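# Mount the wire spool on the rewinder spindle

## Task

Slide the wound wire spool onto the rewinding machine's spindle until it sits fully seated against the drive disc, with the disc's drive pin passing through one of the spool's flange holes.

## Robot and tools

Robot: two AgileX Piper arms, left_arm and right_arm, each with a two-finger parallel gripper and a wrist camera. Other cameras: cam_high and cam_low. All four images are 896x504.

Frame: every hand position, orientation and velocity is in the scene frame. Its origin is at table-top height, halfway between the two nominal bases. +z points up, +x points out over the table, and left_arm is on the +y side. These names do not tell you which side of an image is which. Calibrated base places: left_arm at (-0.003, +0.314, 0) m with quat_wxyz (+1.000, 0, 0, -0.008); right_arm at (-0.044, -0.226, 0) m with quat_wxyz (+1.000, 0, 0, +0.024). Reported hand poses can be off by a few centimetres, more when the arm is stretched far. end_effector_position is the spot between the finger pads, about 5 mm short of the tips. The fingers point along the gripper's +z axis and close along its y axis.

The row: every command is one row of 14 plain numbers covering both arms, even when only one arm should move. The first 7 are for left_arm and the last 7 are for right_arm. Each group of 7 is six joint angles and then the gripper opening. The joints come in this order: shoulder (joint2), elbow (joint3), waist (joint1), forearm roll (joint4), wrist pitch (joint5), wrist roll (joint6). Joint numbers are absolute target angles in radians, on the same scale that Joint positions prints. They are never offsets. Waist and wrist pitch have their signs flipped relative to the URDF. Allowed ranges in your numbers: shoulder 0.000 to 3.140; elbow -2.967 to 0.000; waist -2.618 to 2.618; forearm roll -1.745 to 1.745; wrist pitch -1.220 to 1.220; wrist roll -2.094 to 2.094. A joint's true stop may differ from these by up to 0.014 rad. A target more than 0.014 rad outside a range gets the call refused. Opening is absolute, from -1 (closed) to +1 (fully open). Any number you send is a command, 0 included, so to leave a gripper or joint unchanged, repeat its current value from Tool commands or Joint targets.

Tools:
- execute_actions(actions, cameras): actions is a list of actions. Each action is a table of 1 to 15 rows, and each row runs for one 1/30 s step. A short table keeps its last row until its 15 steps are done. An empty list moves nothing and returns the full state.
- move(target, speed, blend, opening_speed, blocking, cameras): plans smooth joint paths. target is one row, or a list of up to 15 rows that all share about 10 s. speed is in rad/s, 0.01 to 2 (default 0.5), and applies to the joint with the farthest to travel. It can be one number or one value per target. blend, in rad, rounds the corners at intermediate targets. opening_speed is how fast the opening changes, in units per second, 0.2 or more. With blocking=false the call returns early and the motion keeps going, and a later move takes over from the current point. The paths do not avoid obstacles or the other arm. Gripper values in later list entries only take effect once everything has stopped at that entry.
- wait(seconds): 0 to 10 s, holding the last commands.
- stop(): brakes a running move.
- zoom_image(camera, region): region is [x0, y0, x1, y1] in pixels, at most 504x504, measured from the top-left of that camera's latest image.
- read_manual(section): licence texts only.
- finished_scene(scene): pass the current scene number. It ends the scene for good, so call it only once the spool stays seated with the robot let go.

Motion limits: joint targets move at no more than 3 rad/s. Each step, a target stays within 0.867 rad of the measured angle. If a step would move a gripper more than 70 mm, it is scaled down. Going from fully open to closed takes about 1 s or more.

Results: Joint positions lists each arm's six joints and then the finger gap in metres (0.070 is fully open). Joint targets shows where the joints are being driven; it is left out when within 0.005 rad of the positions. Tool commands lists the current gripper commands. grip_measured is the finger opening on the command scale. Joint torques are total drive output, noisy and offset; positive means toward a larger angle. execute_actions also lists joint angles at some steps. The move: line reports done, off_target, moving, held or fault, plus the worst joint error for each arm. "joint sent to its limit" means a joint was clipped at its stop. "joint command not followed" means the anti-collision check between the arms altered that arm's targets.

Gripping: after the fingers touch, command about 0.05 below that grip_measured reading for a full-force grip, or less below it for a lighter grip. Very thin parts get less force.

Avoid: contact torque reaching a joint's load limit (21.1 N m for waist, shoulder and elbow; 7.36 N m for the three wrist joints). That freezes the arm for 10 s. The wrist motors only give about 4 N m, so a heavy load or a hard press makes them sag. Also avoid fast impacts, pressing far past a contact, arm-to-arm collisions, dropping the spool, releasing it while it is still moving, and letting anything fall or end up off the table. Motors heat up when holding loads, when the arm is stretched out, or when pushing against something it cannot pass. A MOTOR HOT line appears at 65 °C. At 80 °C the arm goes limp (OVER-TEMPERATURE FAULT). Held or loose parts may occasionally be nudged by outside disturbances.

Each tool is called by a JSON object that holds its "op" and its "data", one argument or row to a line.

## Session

{"op": "execute_actions", "data": {
  "actions": []
}}

{"op": "zoom_image", "data": {
  "camera": "cam_high",
  "region": [330, 170, 530, 370]
}}

{"op": "zoom_image", "data": {
  "camera": "cam_low",
  "region": [330, 150, 630, 450]
}}

Scene clock: 0.00 s.
left_arm: end_effector_position=(+0.2525, -0.0762, +0.3904) grip_measured=+0.99 end_effector_quat_wxyz=(+0.428, +0.574, +0.626, -0.309) | right_arm: end_effector_position=(+0.2820, -0.3620, +0.2096) grip_measured=+0.99 end_effector_quat_wxyz=(+0.307, +0.172, +0.932, -0.087)
Joint names: [shoulder, elbow, waist, forearm roll, wrist pitch, wrist roll]
Joint positions: left_arm=[1.626 -1.8 0.721 -0.709 -0.946 0.895 0.07] | right_arm=[1.324 -1.07 0.402 -0.092 -0.758 0.057 0.07]
Joint torques (N m): no reading
Motor temperatures (°C): left_arm=[32 31 34 35 33 29] | right_arm=[36 31 29 33 37 28]
Joint targets: left_arm=[1.626 -1.800 0.721 -0.709 -0.946 0.895] | right_arm=[1.324 -1.070 0.402 -0.092 -0.758 0.057]
Tool commands: left_gripper/opening=+1.0 right_gripper/opening=+1.0

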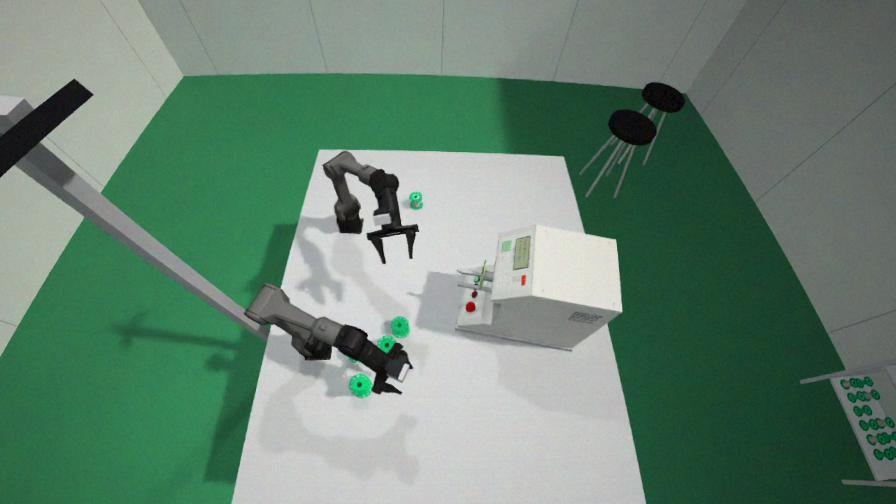

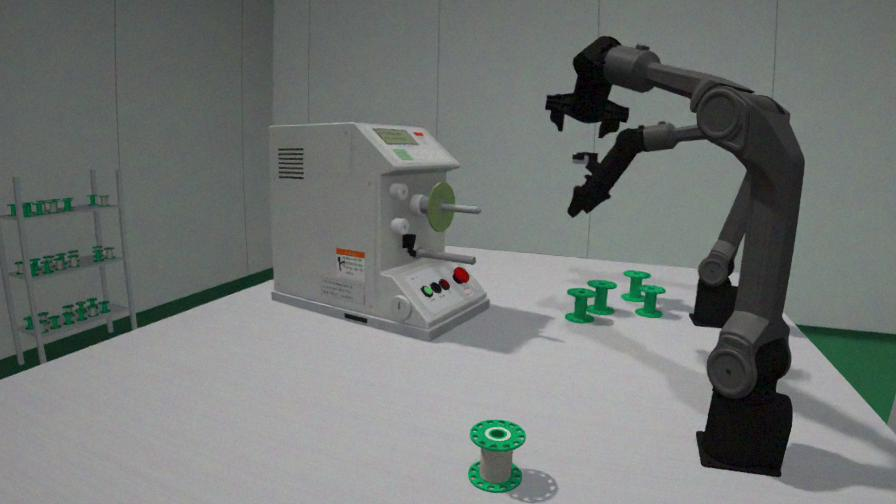

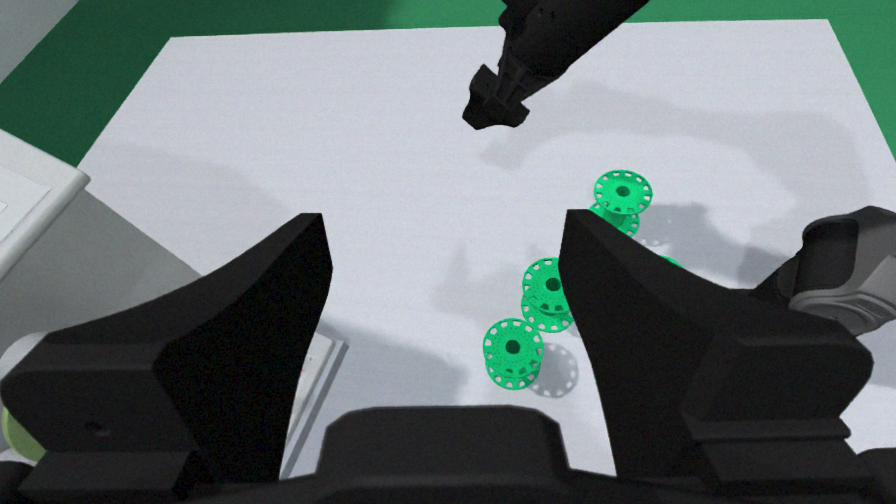

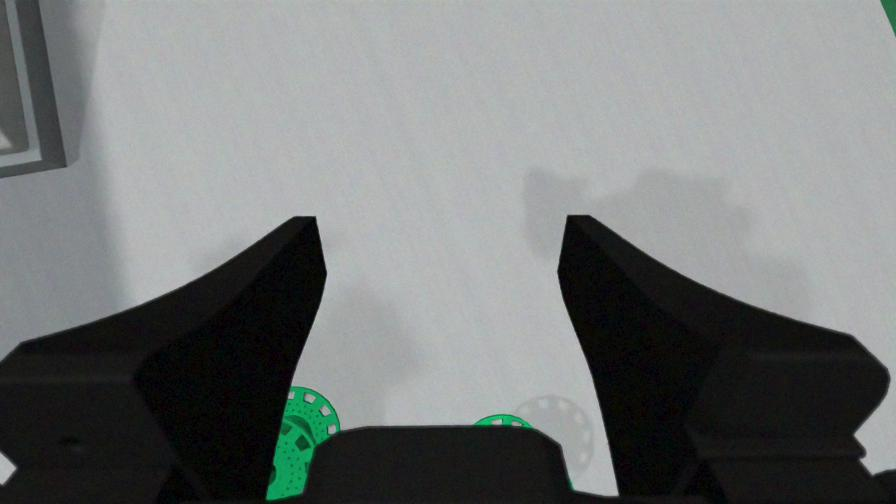

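Scaled by 2.520 from the camera's 896x504 image, which has a finer 1280x720 frame.

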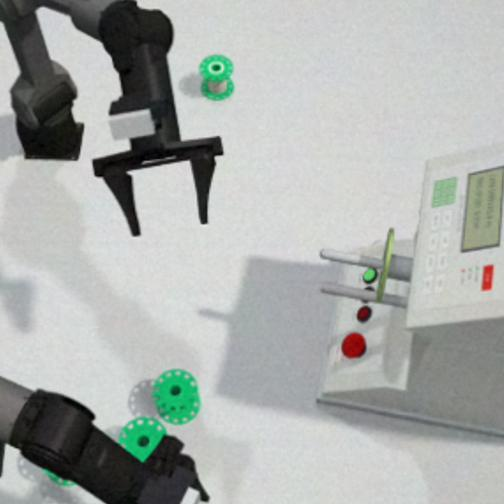

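Scaled by 1.680 from the camera's 896x504 image, which has a finer 1280x720 frame.

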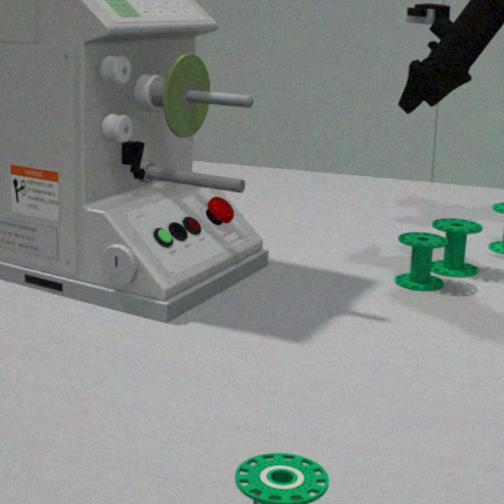

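{"op": "move", "data": {
  "target": [
    [1.5, -1.2, -0.55, -0.35, -0.3, 0.45, 1.0, 1.1, -0.9, 0.35, 0, -0.5, 0, 1.0],
    [1.4, -0.6, -1.9, 0, 0.4, 0, 1.0, 1.1, -0.9, -1.07, 0, -0.5, 0, 1.0],
    [1.4, -0.6, -1.9, 0, 0.4, 0, 1.0, 2.37, -1.519, -1.07, 0, 0.38, 0, 1.0]
  ],
  "blend": [0.2, 0.1, 0],
  "speed": [1.0, 1.0, 0.8]
}}

{"op": "zoom_image", "data": {
  "camera": "cam_right_wrist",
  "region": [300, 20, 600, 270]
}}

Scene clock: 28.10 s.
left_arm: end_effector_position=(-0.1284, +0.6989, +0.1918) grip_measured=+0.99 end_effector_quat_wxyz=(-0.346, +0.655, -0.475, -0.476) | right_arm: end_effector_position=(+0.2321, +0.3412, +0.0512) grip_measured=+0.99 end_effector_quat_wxyz=(+0.474, -0.439, +0.703, +0.297)
Joint positions: left_arm=[1.4 -0.599 -1.901 0 0.4 0 0.07] | right_arm=[2.37 -1.519 -1.07 0 0.38 0.001 0.07]
Joint torques (N m): left_arm=[-4.36 -7.51 1.17 -0.1 0.62 0.23] | right_arm=[-7.94 -6.2 -0.02 0.16 1.06 -0.07]
move: done

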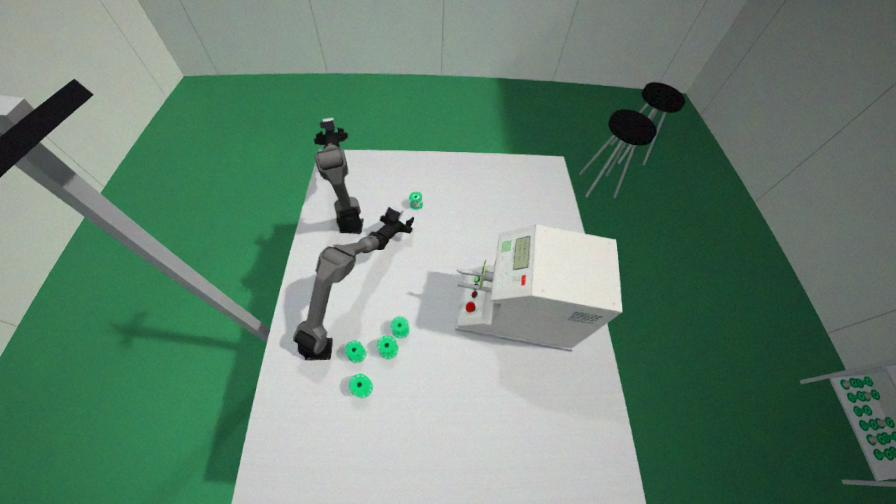

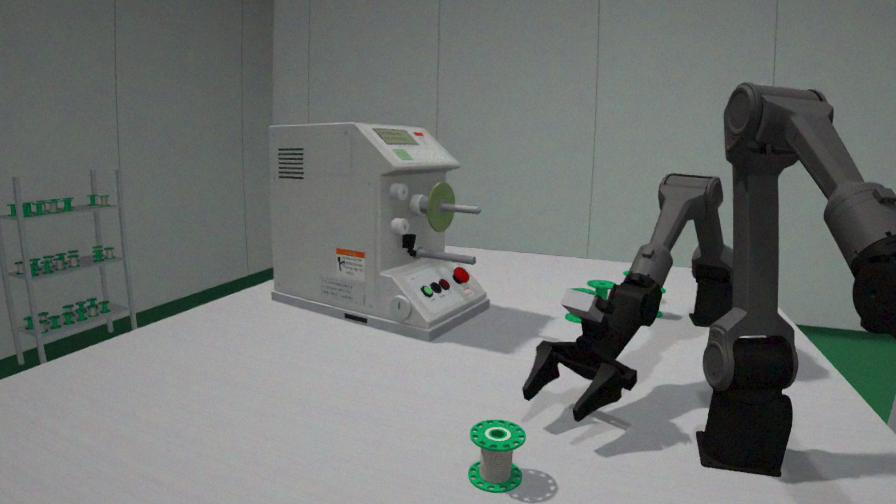

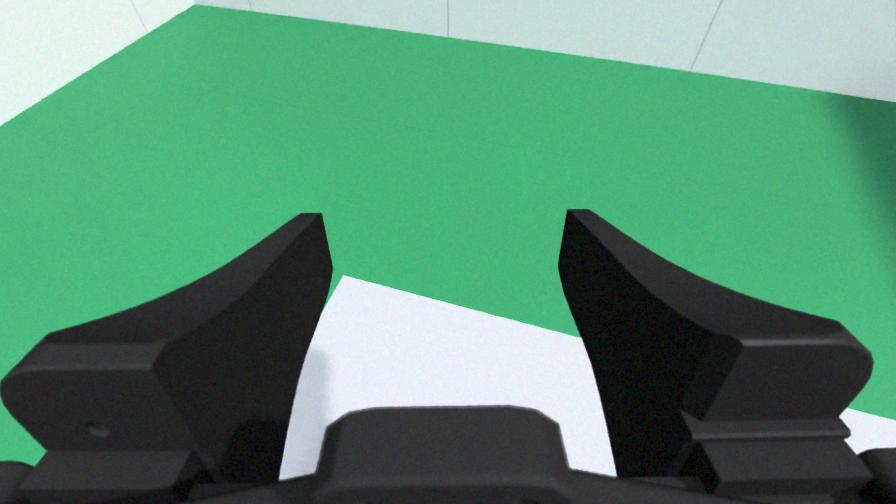

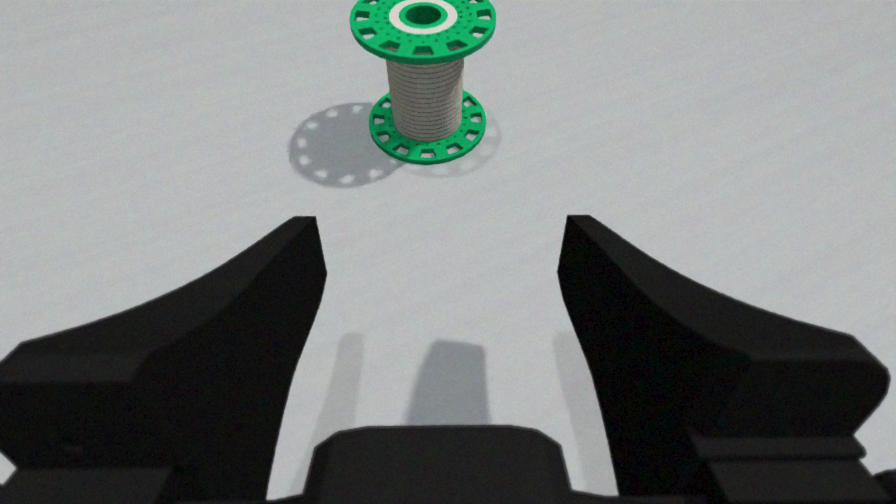

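Scaled by 1.680 from the camera's 896x504 image, which has a finer 1280x720 frame.

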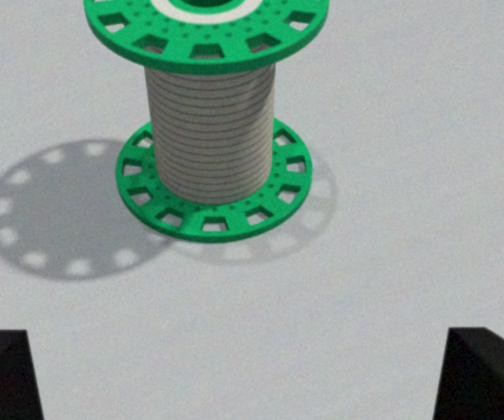

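{"op": "move", "data": {
  "target": [
    [1.4, -0.6, -1.9, 0, 0.4, 0, 1.0, 1.3, -1.0, -1.0, 0, 0.0, 0, 1.0],
    [1.54, -0.525, -0.81, -0.8, 0.77, 0.23, 1.0, 1.009, -0.414, -0.231, 0, 0.677, 0, 1.0],
    [1.6875, -0.451, 0.276, -1.599, 1.141, 0.46, 1.0, 1.009, -0.414, -0.231, 0, 0.677, 0, 1.0]
  ],
  "blend": [0.2, 0.1, 0],
  "speed": [1.0, 1.0, 0.8]
}}

{"op": "zoom_image", "data": {
  "camera": "cam_left_wrist",
  "region": [300, 150, 600, 410]
}}

{"op": "zoom_image", "data": {
  "camera": "cam_right_wrist",
  "region": [370, 100, 550, 280]
}}

Scene clock: 59.90 s.
left_arm: end_effector_position=(+0.2720, +0.4414, +0.0926) grip_measured=+0.99 end_effector_quat_wxyz=(+0.468, -0.442, +0.707, +0.292) | right_arm: end_effector_position=(+0.2736, -0.1355, +0.3170) grip_measured=+0.99 end_effector_quat_wxyz=(+0.757, -0.089, +0.639, +0.106)
Joint positions: left_arm=[1.687 -0.451 0.277 -1.599 1.141 0.46 0.07] | right_arm=[1.008 -0.413 -0.231 0 0.677 0.001 0.07]
Joint torques (N m): left_arm=[-3.8 -2.3 -0.31 0.42 0.57 0.06] | right_arm=[-0.16 -7.01 0.18 -0.06 1.06 -0.11]
Motor temperatures (°C): left_arm=[32 31 34 35 34 29] | right_arm=[41 32 29 33 38 28]
move: done

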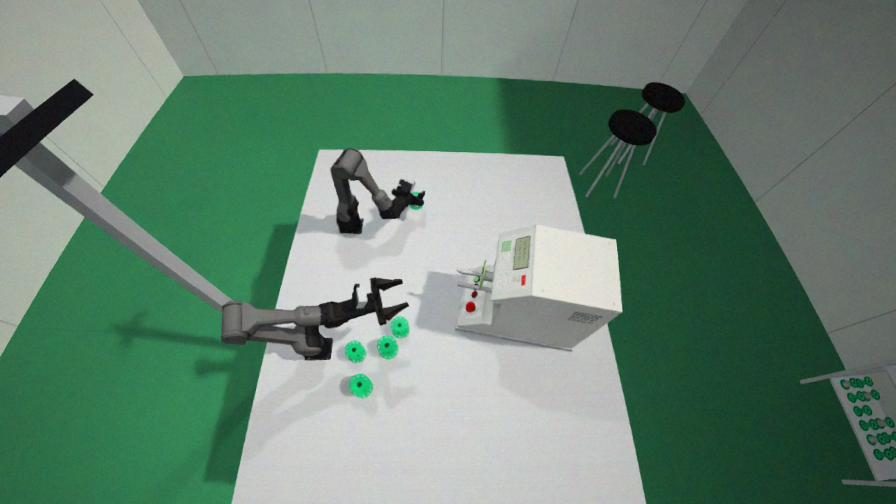

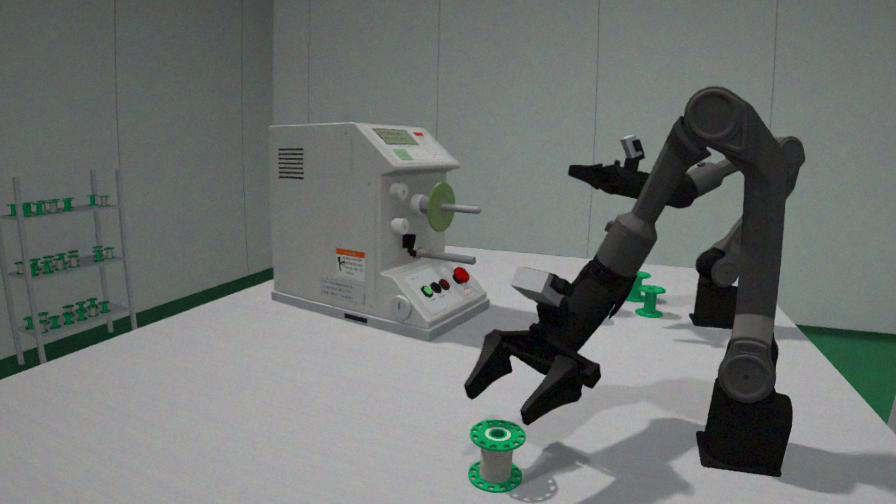

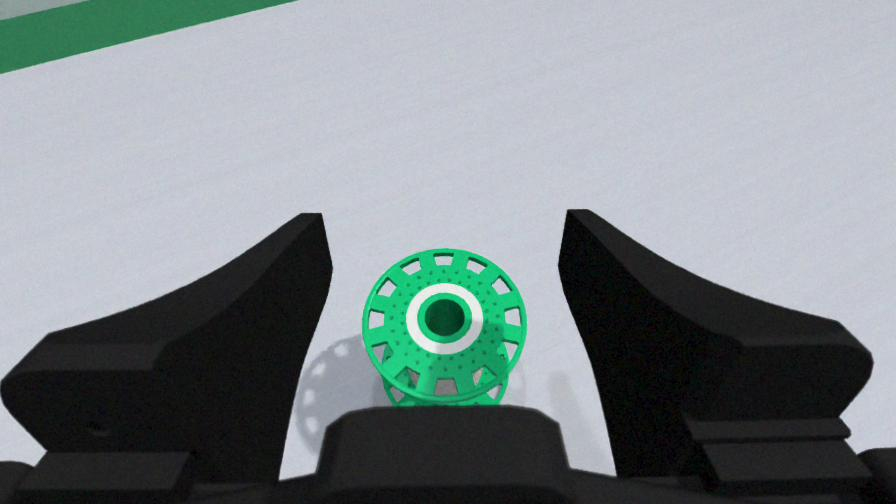

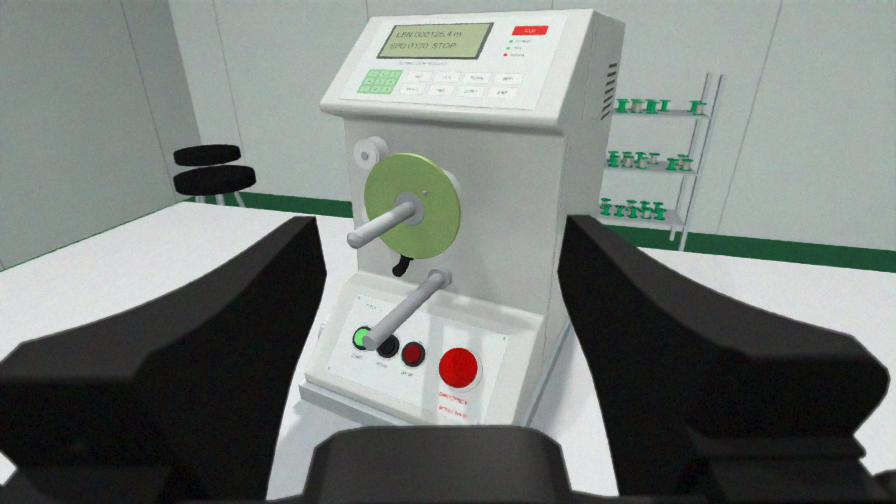

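Scaled by 1.680 from the camera's 896x504 image, which has a finer 1280x720 frame.

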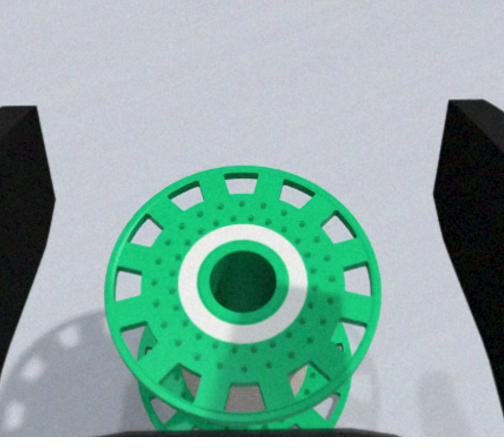

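Scaled by 2.800 from the camera's 896x504 image, which has a finer 1280x720 frame.

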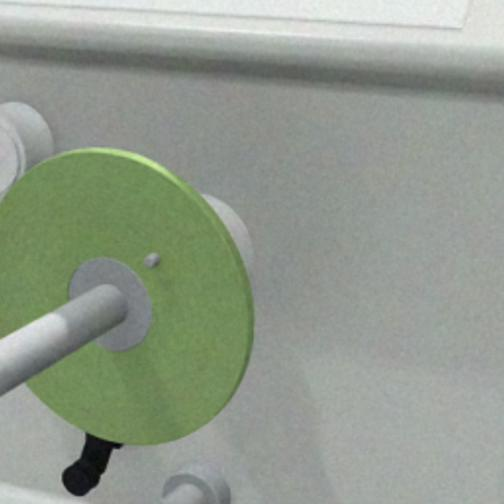

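{"op": "zoom_image", "data": {
  "camera": "cam_right_wrist",
  "region": [380, 170, 450, 240]
}}

{"op": "zoom_image", "data": {
  "camera": "cam_right_wrist",
  "region": [335, 145, 475, 265]
}}

{"op": "zoom_image", "data": {
  "camera": "cam_left_wrist",
  "region": [355, 240, 535, 405]
}}

{"op": "zoom_image", "data": {
  "camera": "cam_high",
  "region": [440, 250, 510, 310]
}}

Scaled by 7.200 from the camera's 896x504 image, which has a finer 1280x720 frame.

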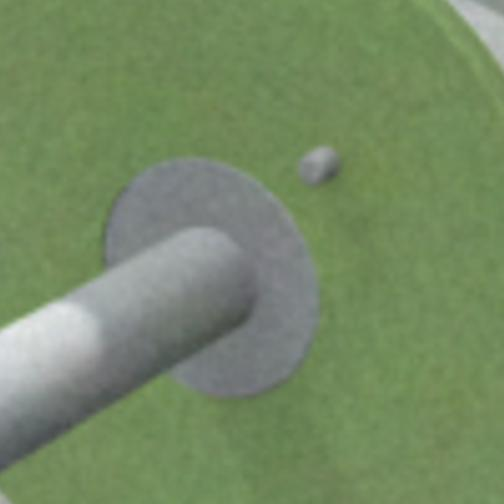

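Scaled by 3.600 from the camera's 896x504 image, which has a finer 1280x720 frame.

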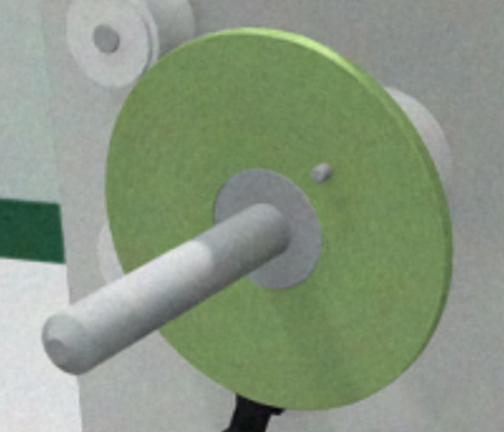

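Scaled by 2.800 from the camera's 896x504 image, which has a finer 1280x720 frame.

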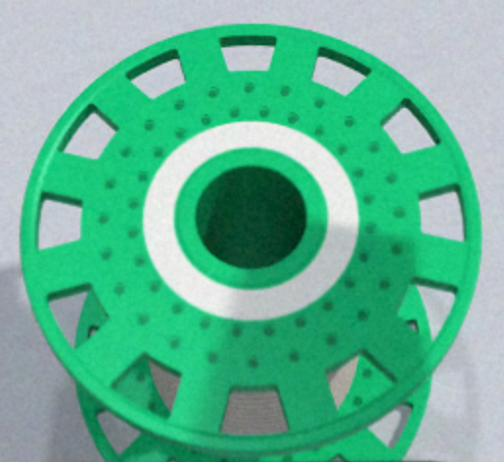

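Scaled by 7.200 from the camera's 896x504 image, which has a finer 1280x720 frame.

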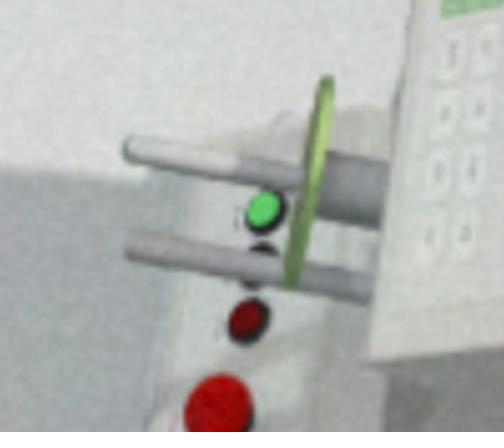

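{"op": "move", "data": {
  "target": [
    [1.749, -0.532, 0.295, -1.717, 1.194, 0.476, 1.0, 1.009, -0.414, -0.231, 0, 0.677, 0, 1.0],
    [1.899, -0.508, 0.295, -1.647, 1.175, 0.289, 1.0, 1.009, -0.414, -0.231, 0, 0.677, 0, 1.0],
    [2.066, -0.507, 0.295, -1.576, 1.168, 0.107, 1.0, 1.009, -0.414, -0.231, 0, 0.677, 0, 1.0]
  ],
  "blend": [0, 0.02, 0],
  "speed": [0.3, 0.3, 0.2],
  "cameras": ["cam_low", "cam_left_wrist", "cam_right_wrist"]
}}

{"op": "zoom_image", "data": {
  "camera": "cam_left_wrist",
  "region": [290, 60, 610, 400]
}}

{"op": "zoom_image", "data": {
  "camera": "cam_low",
  "region": [430, 360, 630, 504]
}}

Scene clock: 86.93 s.
left_arm: end_effector_position=(+0.2710, +0.4401, +0.0187) grip_measured=+0.99 end_effector_quat_wxyz=(+0.452, -0.479, +0.683, +0.317) | right_arm: end_effector_position=(+0.2736, -0.1355, +0.3170) grip_measured=+0.99 end_effector_quat_wxyz=(+0.757, -0.089, +0.639, +0.106)
Joint positions: left_arm=[2.067 -0.507 0.295 -1.576 1.168 0.106 0.07] | right_arm=[1.008 -0.413 -0.231 0 0.677 0.001 0.07]
Joint torques (N m): left_arm=[-6.29 -0.07 1.18 0.01 0.69 0.25] | right_arm=[-0.17 -6.94 1.04 -0.04 1.21 -0.14]
move: done
Images, in order: cam_low, cam_left_wrist, cam_right_wrist.

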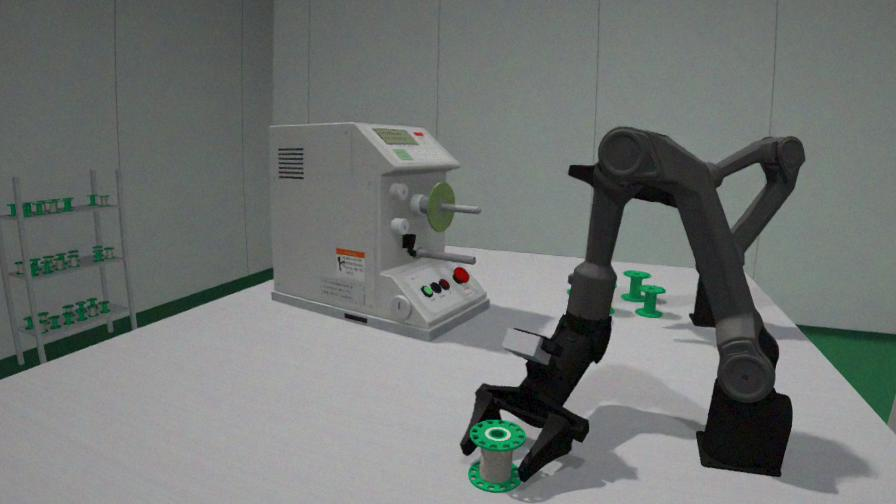

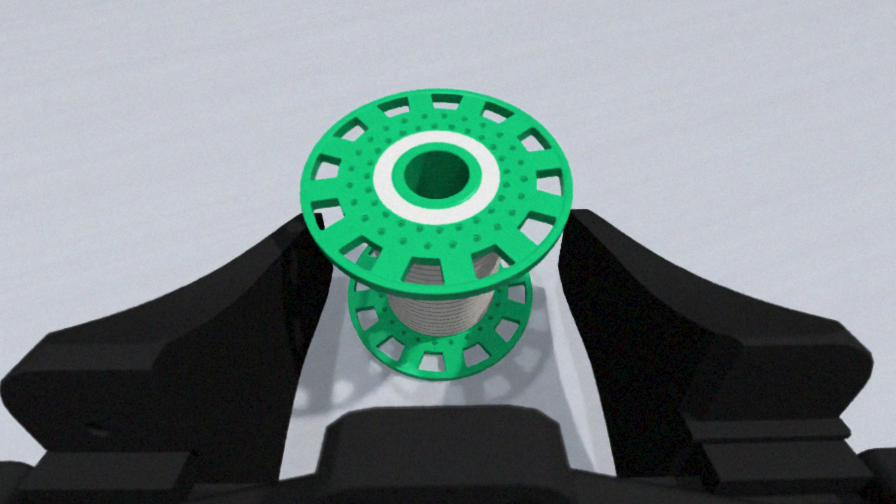

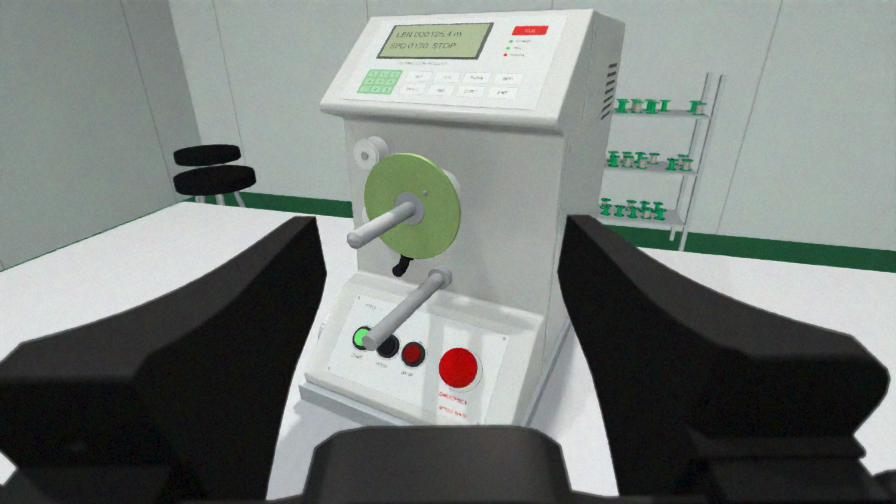

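Scaled by 1.482 from the camera's 896x504 image, which has a finer 1280x720 frame.

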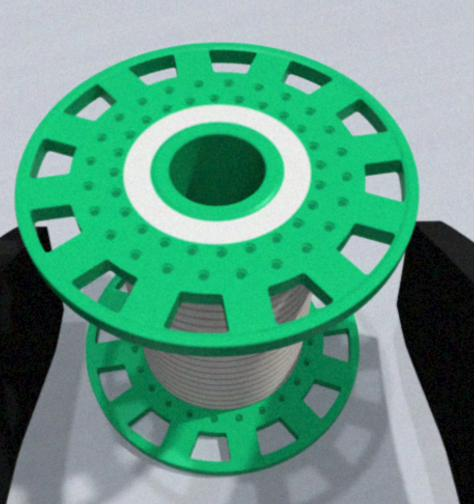

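Scaled by 2.520 from the camera's 896x504 image, which has a finer 1280x720 frame.

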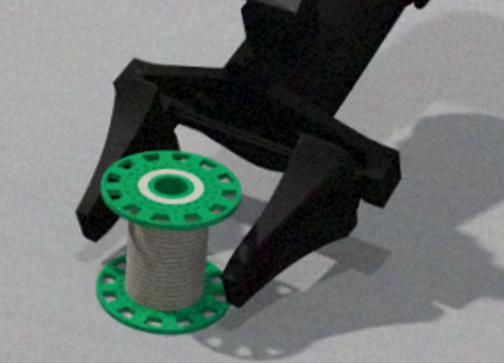

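{"op": "move", "data": {
  "target": [
    [2.065, -0.5, 0.294, -1.575, 1.168, 0.107, 1.0, 1.009, -0.414, -0.231, 0, 0.677, 0, 1.0],
    [2.065, -0.5, 0.294, -1.575, 1.168, 0.107, -0.15, 1.009, -0.414, -0.231, 0, 0.677, 0, 1.0]
  ],
  "opening_speed": 0.6,
  "speed": 0.1,
  "cameras": ["cam_left_wrist"]
}}

{"op": "zoom_image", "data": {
  "camera": "cam_left_wrist",
  "region": [290, 60, 610, 400]
}}

Scene clock: 94.00 s.
left_arm: end_effector_position=(+0.2691, +0.4409, +0.0188) grip_measured=+0.00 end_effector_quat_wxyz=(+0.451, -0.478, +0.684, +0.319) | right_arm: end_effector_position=(+0.2736, -0.1355, +0.3170) grip_measured=+0.99 end_effector_quat_wxyz=(+0.757, -0.089, +0.639, +0.106)
Joint positions: left_arm=[2.066 -0.501 0.294 -1.575 1.168 0.107 0.035] | right_arm=[1.008 -0.413 -0.231 0 0.677 0.001 0.07]
Joint torques (N m): left_arm=[-6.53 -0.26 -0.22 -0.08 0.68 0.16] | right_arm=[-0.16 -6.92 1.25 -0.02 1.24 -0.1]
move: done
Images, in order: cam_left_wrist.

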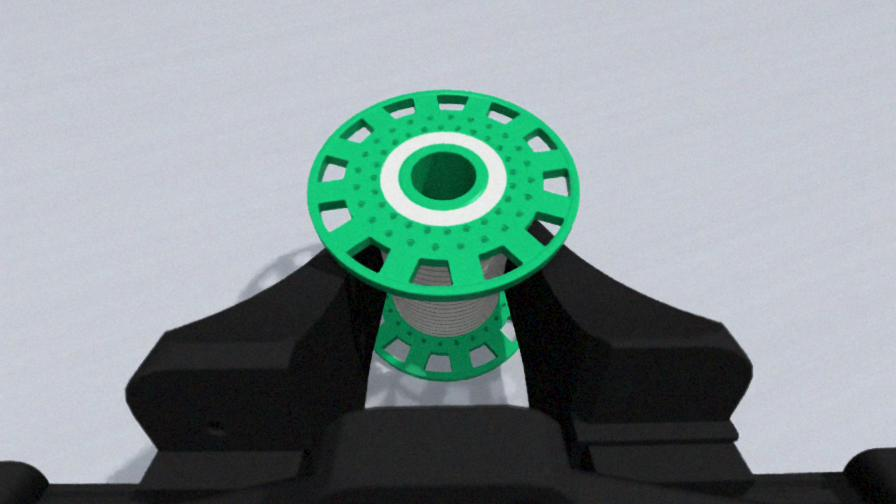

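Scaled by 1.482 from the camera's 896x504 image, which has a finer 1280x720 frame.

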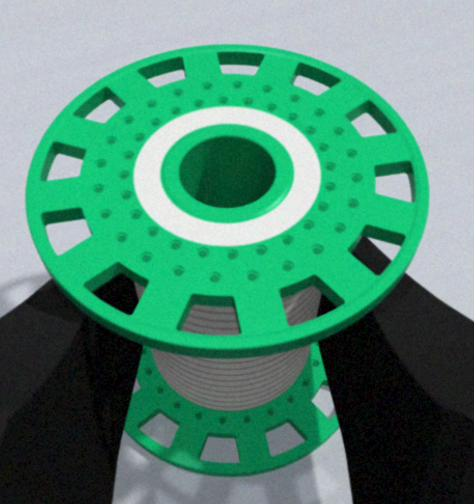

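{"op": "move", "data": {
  "target": [
    [1.745, -0.527, 0.294, -1.717, 1.194, 0.476, -0.15, 1.009, -0.414, -0.231, 0, 0.677, 0, 1.0],
    [1.2, -0.75, 0.25, -0.9, 0.7, 0.5, -0.15, 1.009, -0.414, -0.231, 0, 0.677, 0, 1.0],
    [1.35, -0.8, 0.26, 0.9, 0.7, 0.5, -0.15, 1.009, -0.414, -0.231, 0, 0.677, 0, 1.0],
    [1.8005, -1.092, 0.313, 1.378, 1.052, 0.672, -0.15, 1.009, -0.414, -0.231, 0, 0.677, 0, 1.0],
    [1.986, -1.383, 0.292, 1.45, 1.053, 0.549, -0.15, 1.009, -0.414, -0.231, 0, 0.677, 0, 1.0]
  ],
  "blend": [0.05, 0.2, 0.2, 0.05, 0],
  "speed": [0.3, 0.8, 1.0, 0.8, 0.4]
}}

{"op": "zoom_image", "data": {
  "camera": "cam_right_wrist",
  "region": [270, 130, 470, 310]
}}

{"op": "zoom_image", "data": {
  "camera": "cam_high",
  "region": [430, 245, 500, 300]
}}

{"op": "zoom_image", "data": {
  "camera": "cam_left_wrist",
  "region": [300, 60, 620, 410]
}}

Scene clock: 110.93 s.
left_arm: end_effector_position=(+0.4018, -0.0157, +0.2273) grip_measured=+0.00 end_effector_quat_wxyz=(+0.646, +0.757, +0.061, +0.079) | right_arm: end_effector_position=(+0.2736, -0.1355, +0.3170) grip_measured=+0.99 end_effector_quat_wxyz=(+0.757, -0.089, +0.639, +0.106)
Joint positions: left_arm=[1.987 -1.385 0.292 1.45 1.053 0.548 0.035] | right_arm=[1.008 -0.413 -0.231 0 0.677 0.001 0.07]
Joint torques (N m): left_arm=[-10.93 -5.85 0.18 -1.17 0.57 0.15] | right_arm=[-0.18 -6.91 1.24 0.03 1.2 -0.05]
move: done

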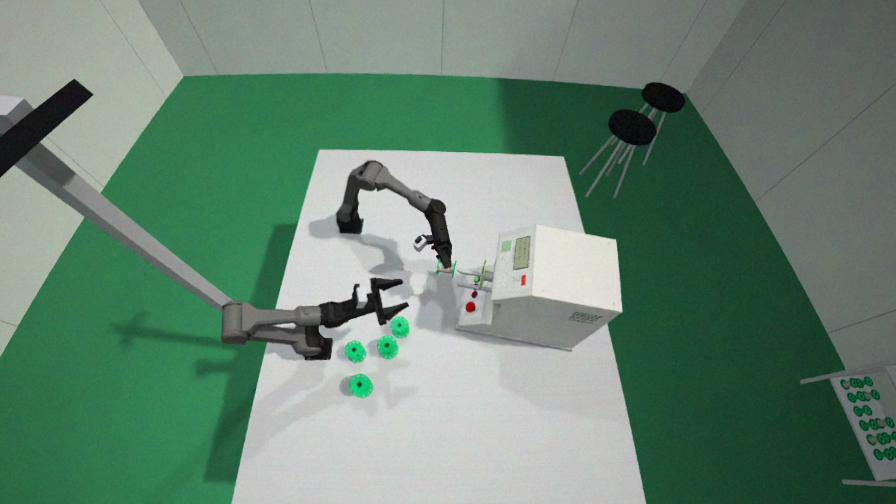

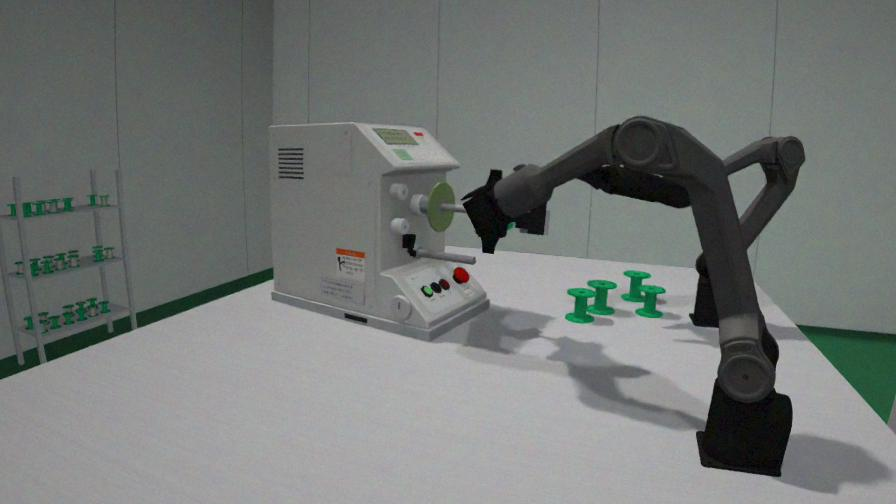

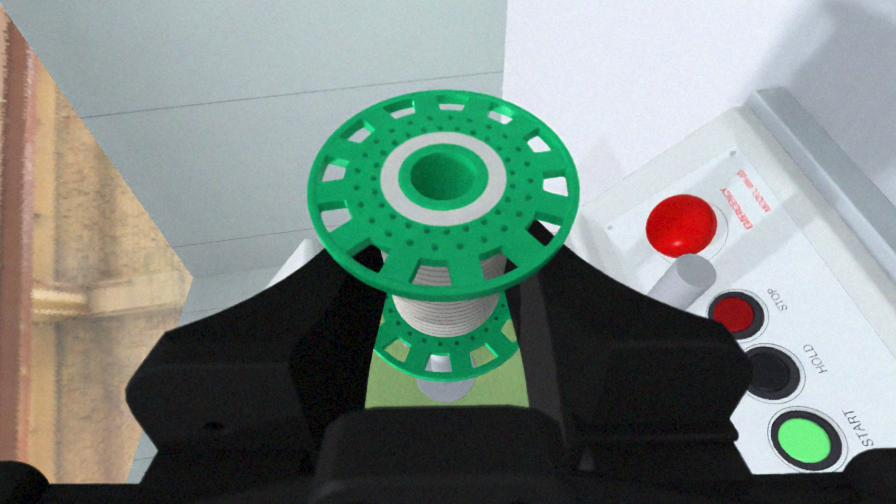

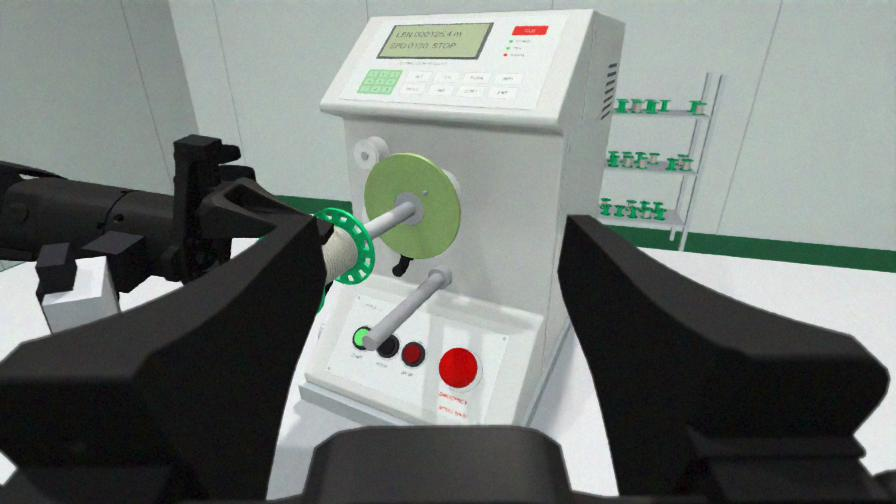

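Scaled by 2.520 from the camera's 896x504 image, which has a finer 1280x720 frame.

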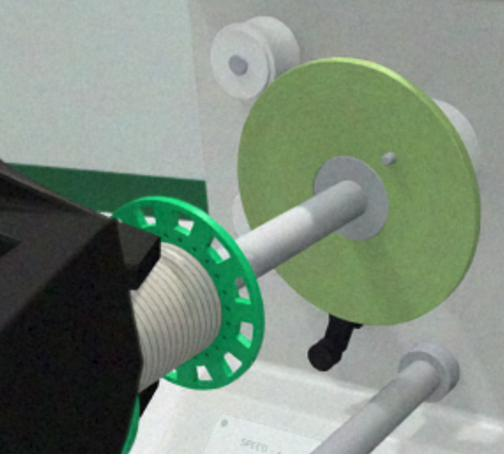

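Scaled by 7.200 from the camera's 896x504 image, which has a finer 1280x720 frame.

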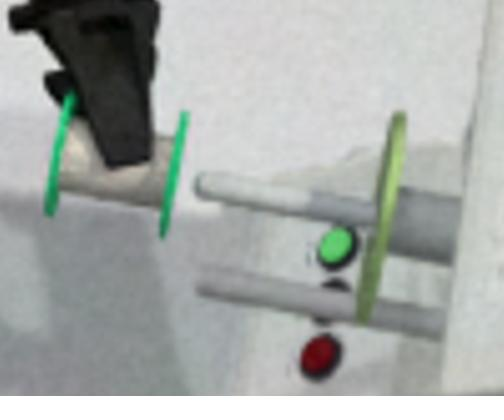

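Scaled by 1.440 from the camera's 896x504 image, which has a finer 1280x720 frame.

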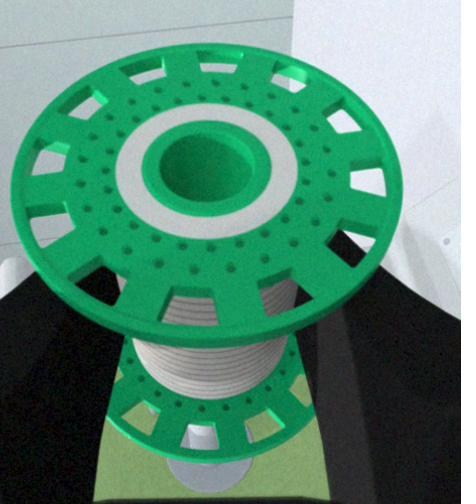

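{"op": "move", "data": {
  "target": [1.986, -1.383, 0.292, 1.45, 1.053, 0.549, -0.15, 1.3595, -1.512, -0.329, 0, -0.676, 0, 1.0],
  "speed": 0.9,
  "cameras": ["cam_low", "cam_right_wrist"]
}}

{"op": "zoom_image", "data": {
  "camera": "cam_right_wrist",
  "region": [330, 100, 530, 300]
}}

Scene clock: 116.47 s.
left_arm: end_effector_position=(+0.4015, -0.0156, +0.2271) grip_measured=+0.00 end_effector_quat_wxyz=(+0.646, +0.757, +0.061, +0.079) | right_arm: end_effector_position=(+0.3445, -0.0727, +0.3950) grip_measured=+0.99 end_effector_quat_wxyz=(+0.528, -0.157, +0.828, +0.101)
Joint positions: left_arm=[1.986 -1.383 0.292 1.45 1.053 0.548 0.035] | right_arm=[1.359 -1.513 -0.329 0 -0.676 0.001 0.07]
Joint torques (N m): left_arm=[-11.01 -6.51 1.15 -1.19 0.54 0.11] | right_arm=[-2.35 -5.07 0.3 0.05 1.19 -0.03]
move: done
Images, in order: cam_low, cam_right_wrist.

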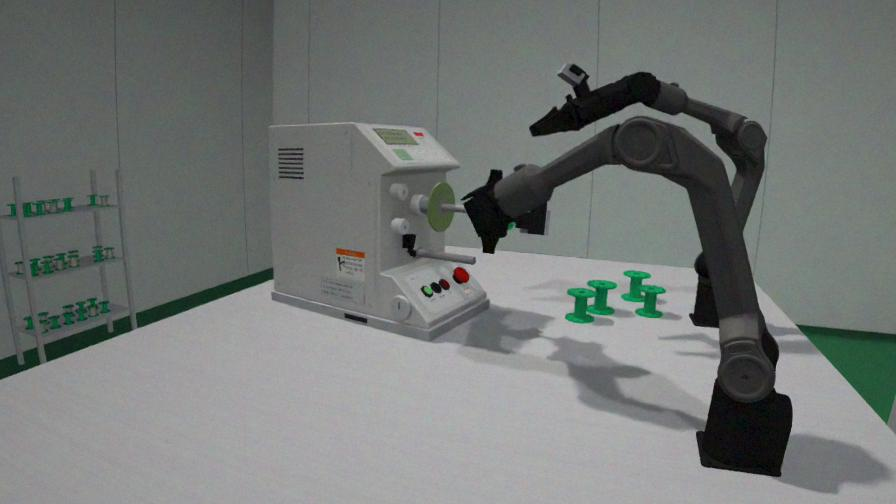

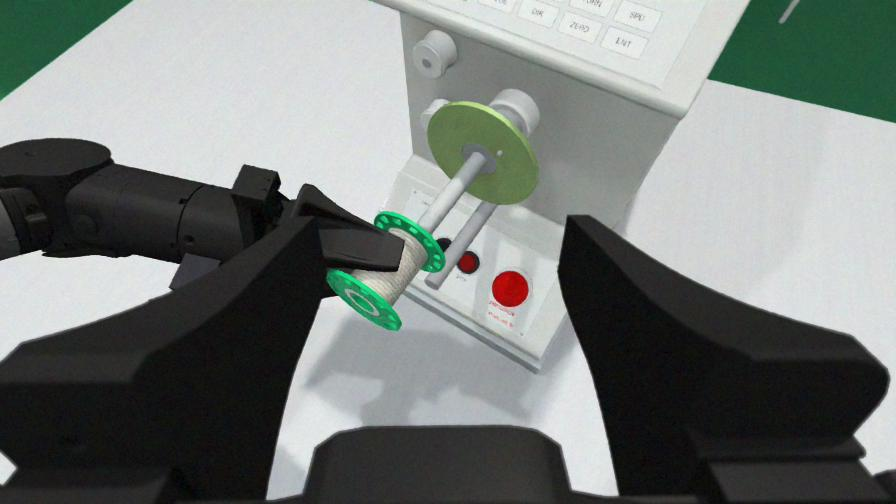

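Scaled by 2.520 from the camera's 896x504 image, which has a finer 1280x720 frame.

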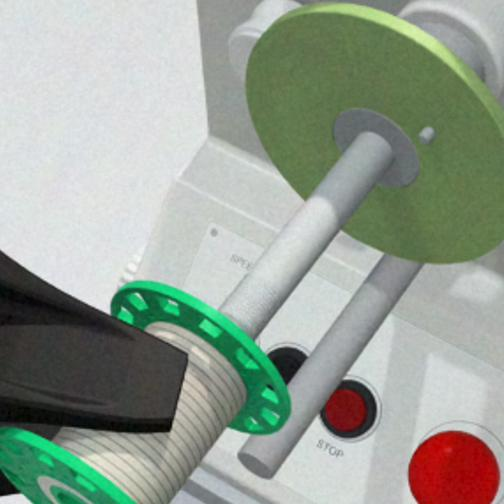

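{"op": "zoom_image", "data": {
  "camera": "cam_right_wrist",
  "region": [310, 200, 460, 340]
}}

{"op": "zoom_image", "data": {
  "camera": "cam_right_wrist",
  "region": [400, 130, 500, 240]
}}

Scaled by 3.360 from the camera's 896x504 image, which has a finer 1280x720 frame.

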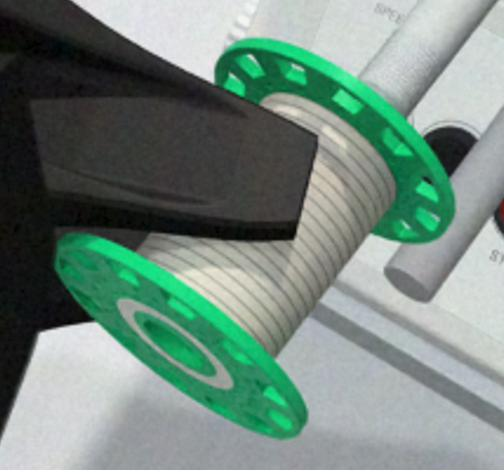

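Scaled by 4.582 from the camera's 896x504 image, which has a finer 1280x720 frame.

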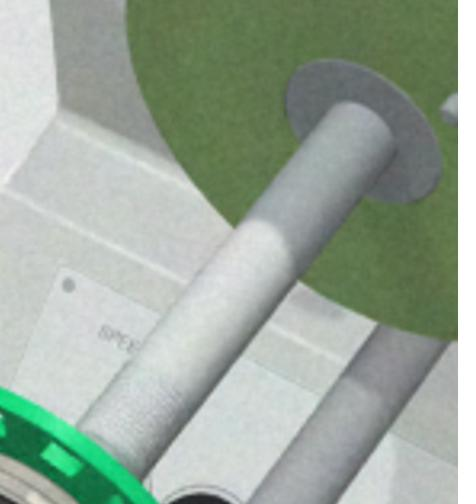

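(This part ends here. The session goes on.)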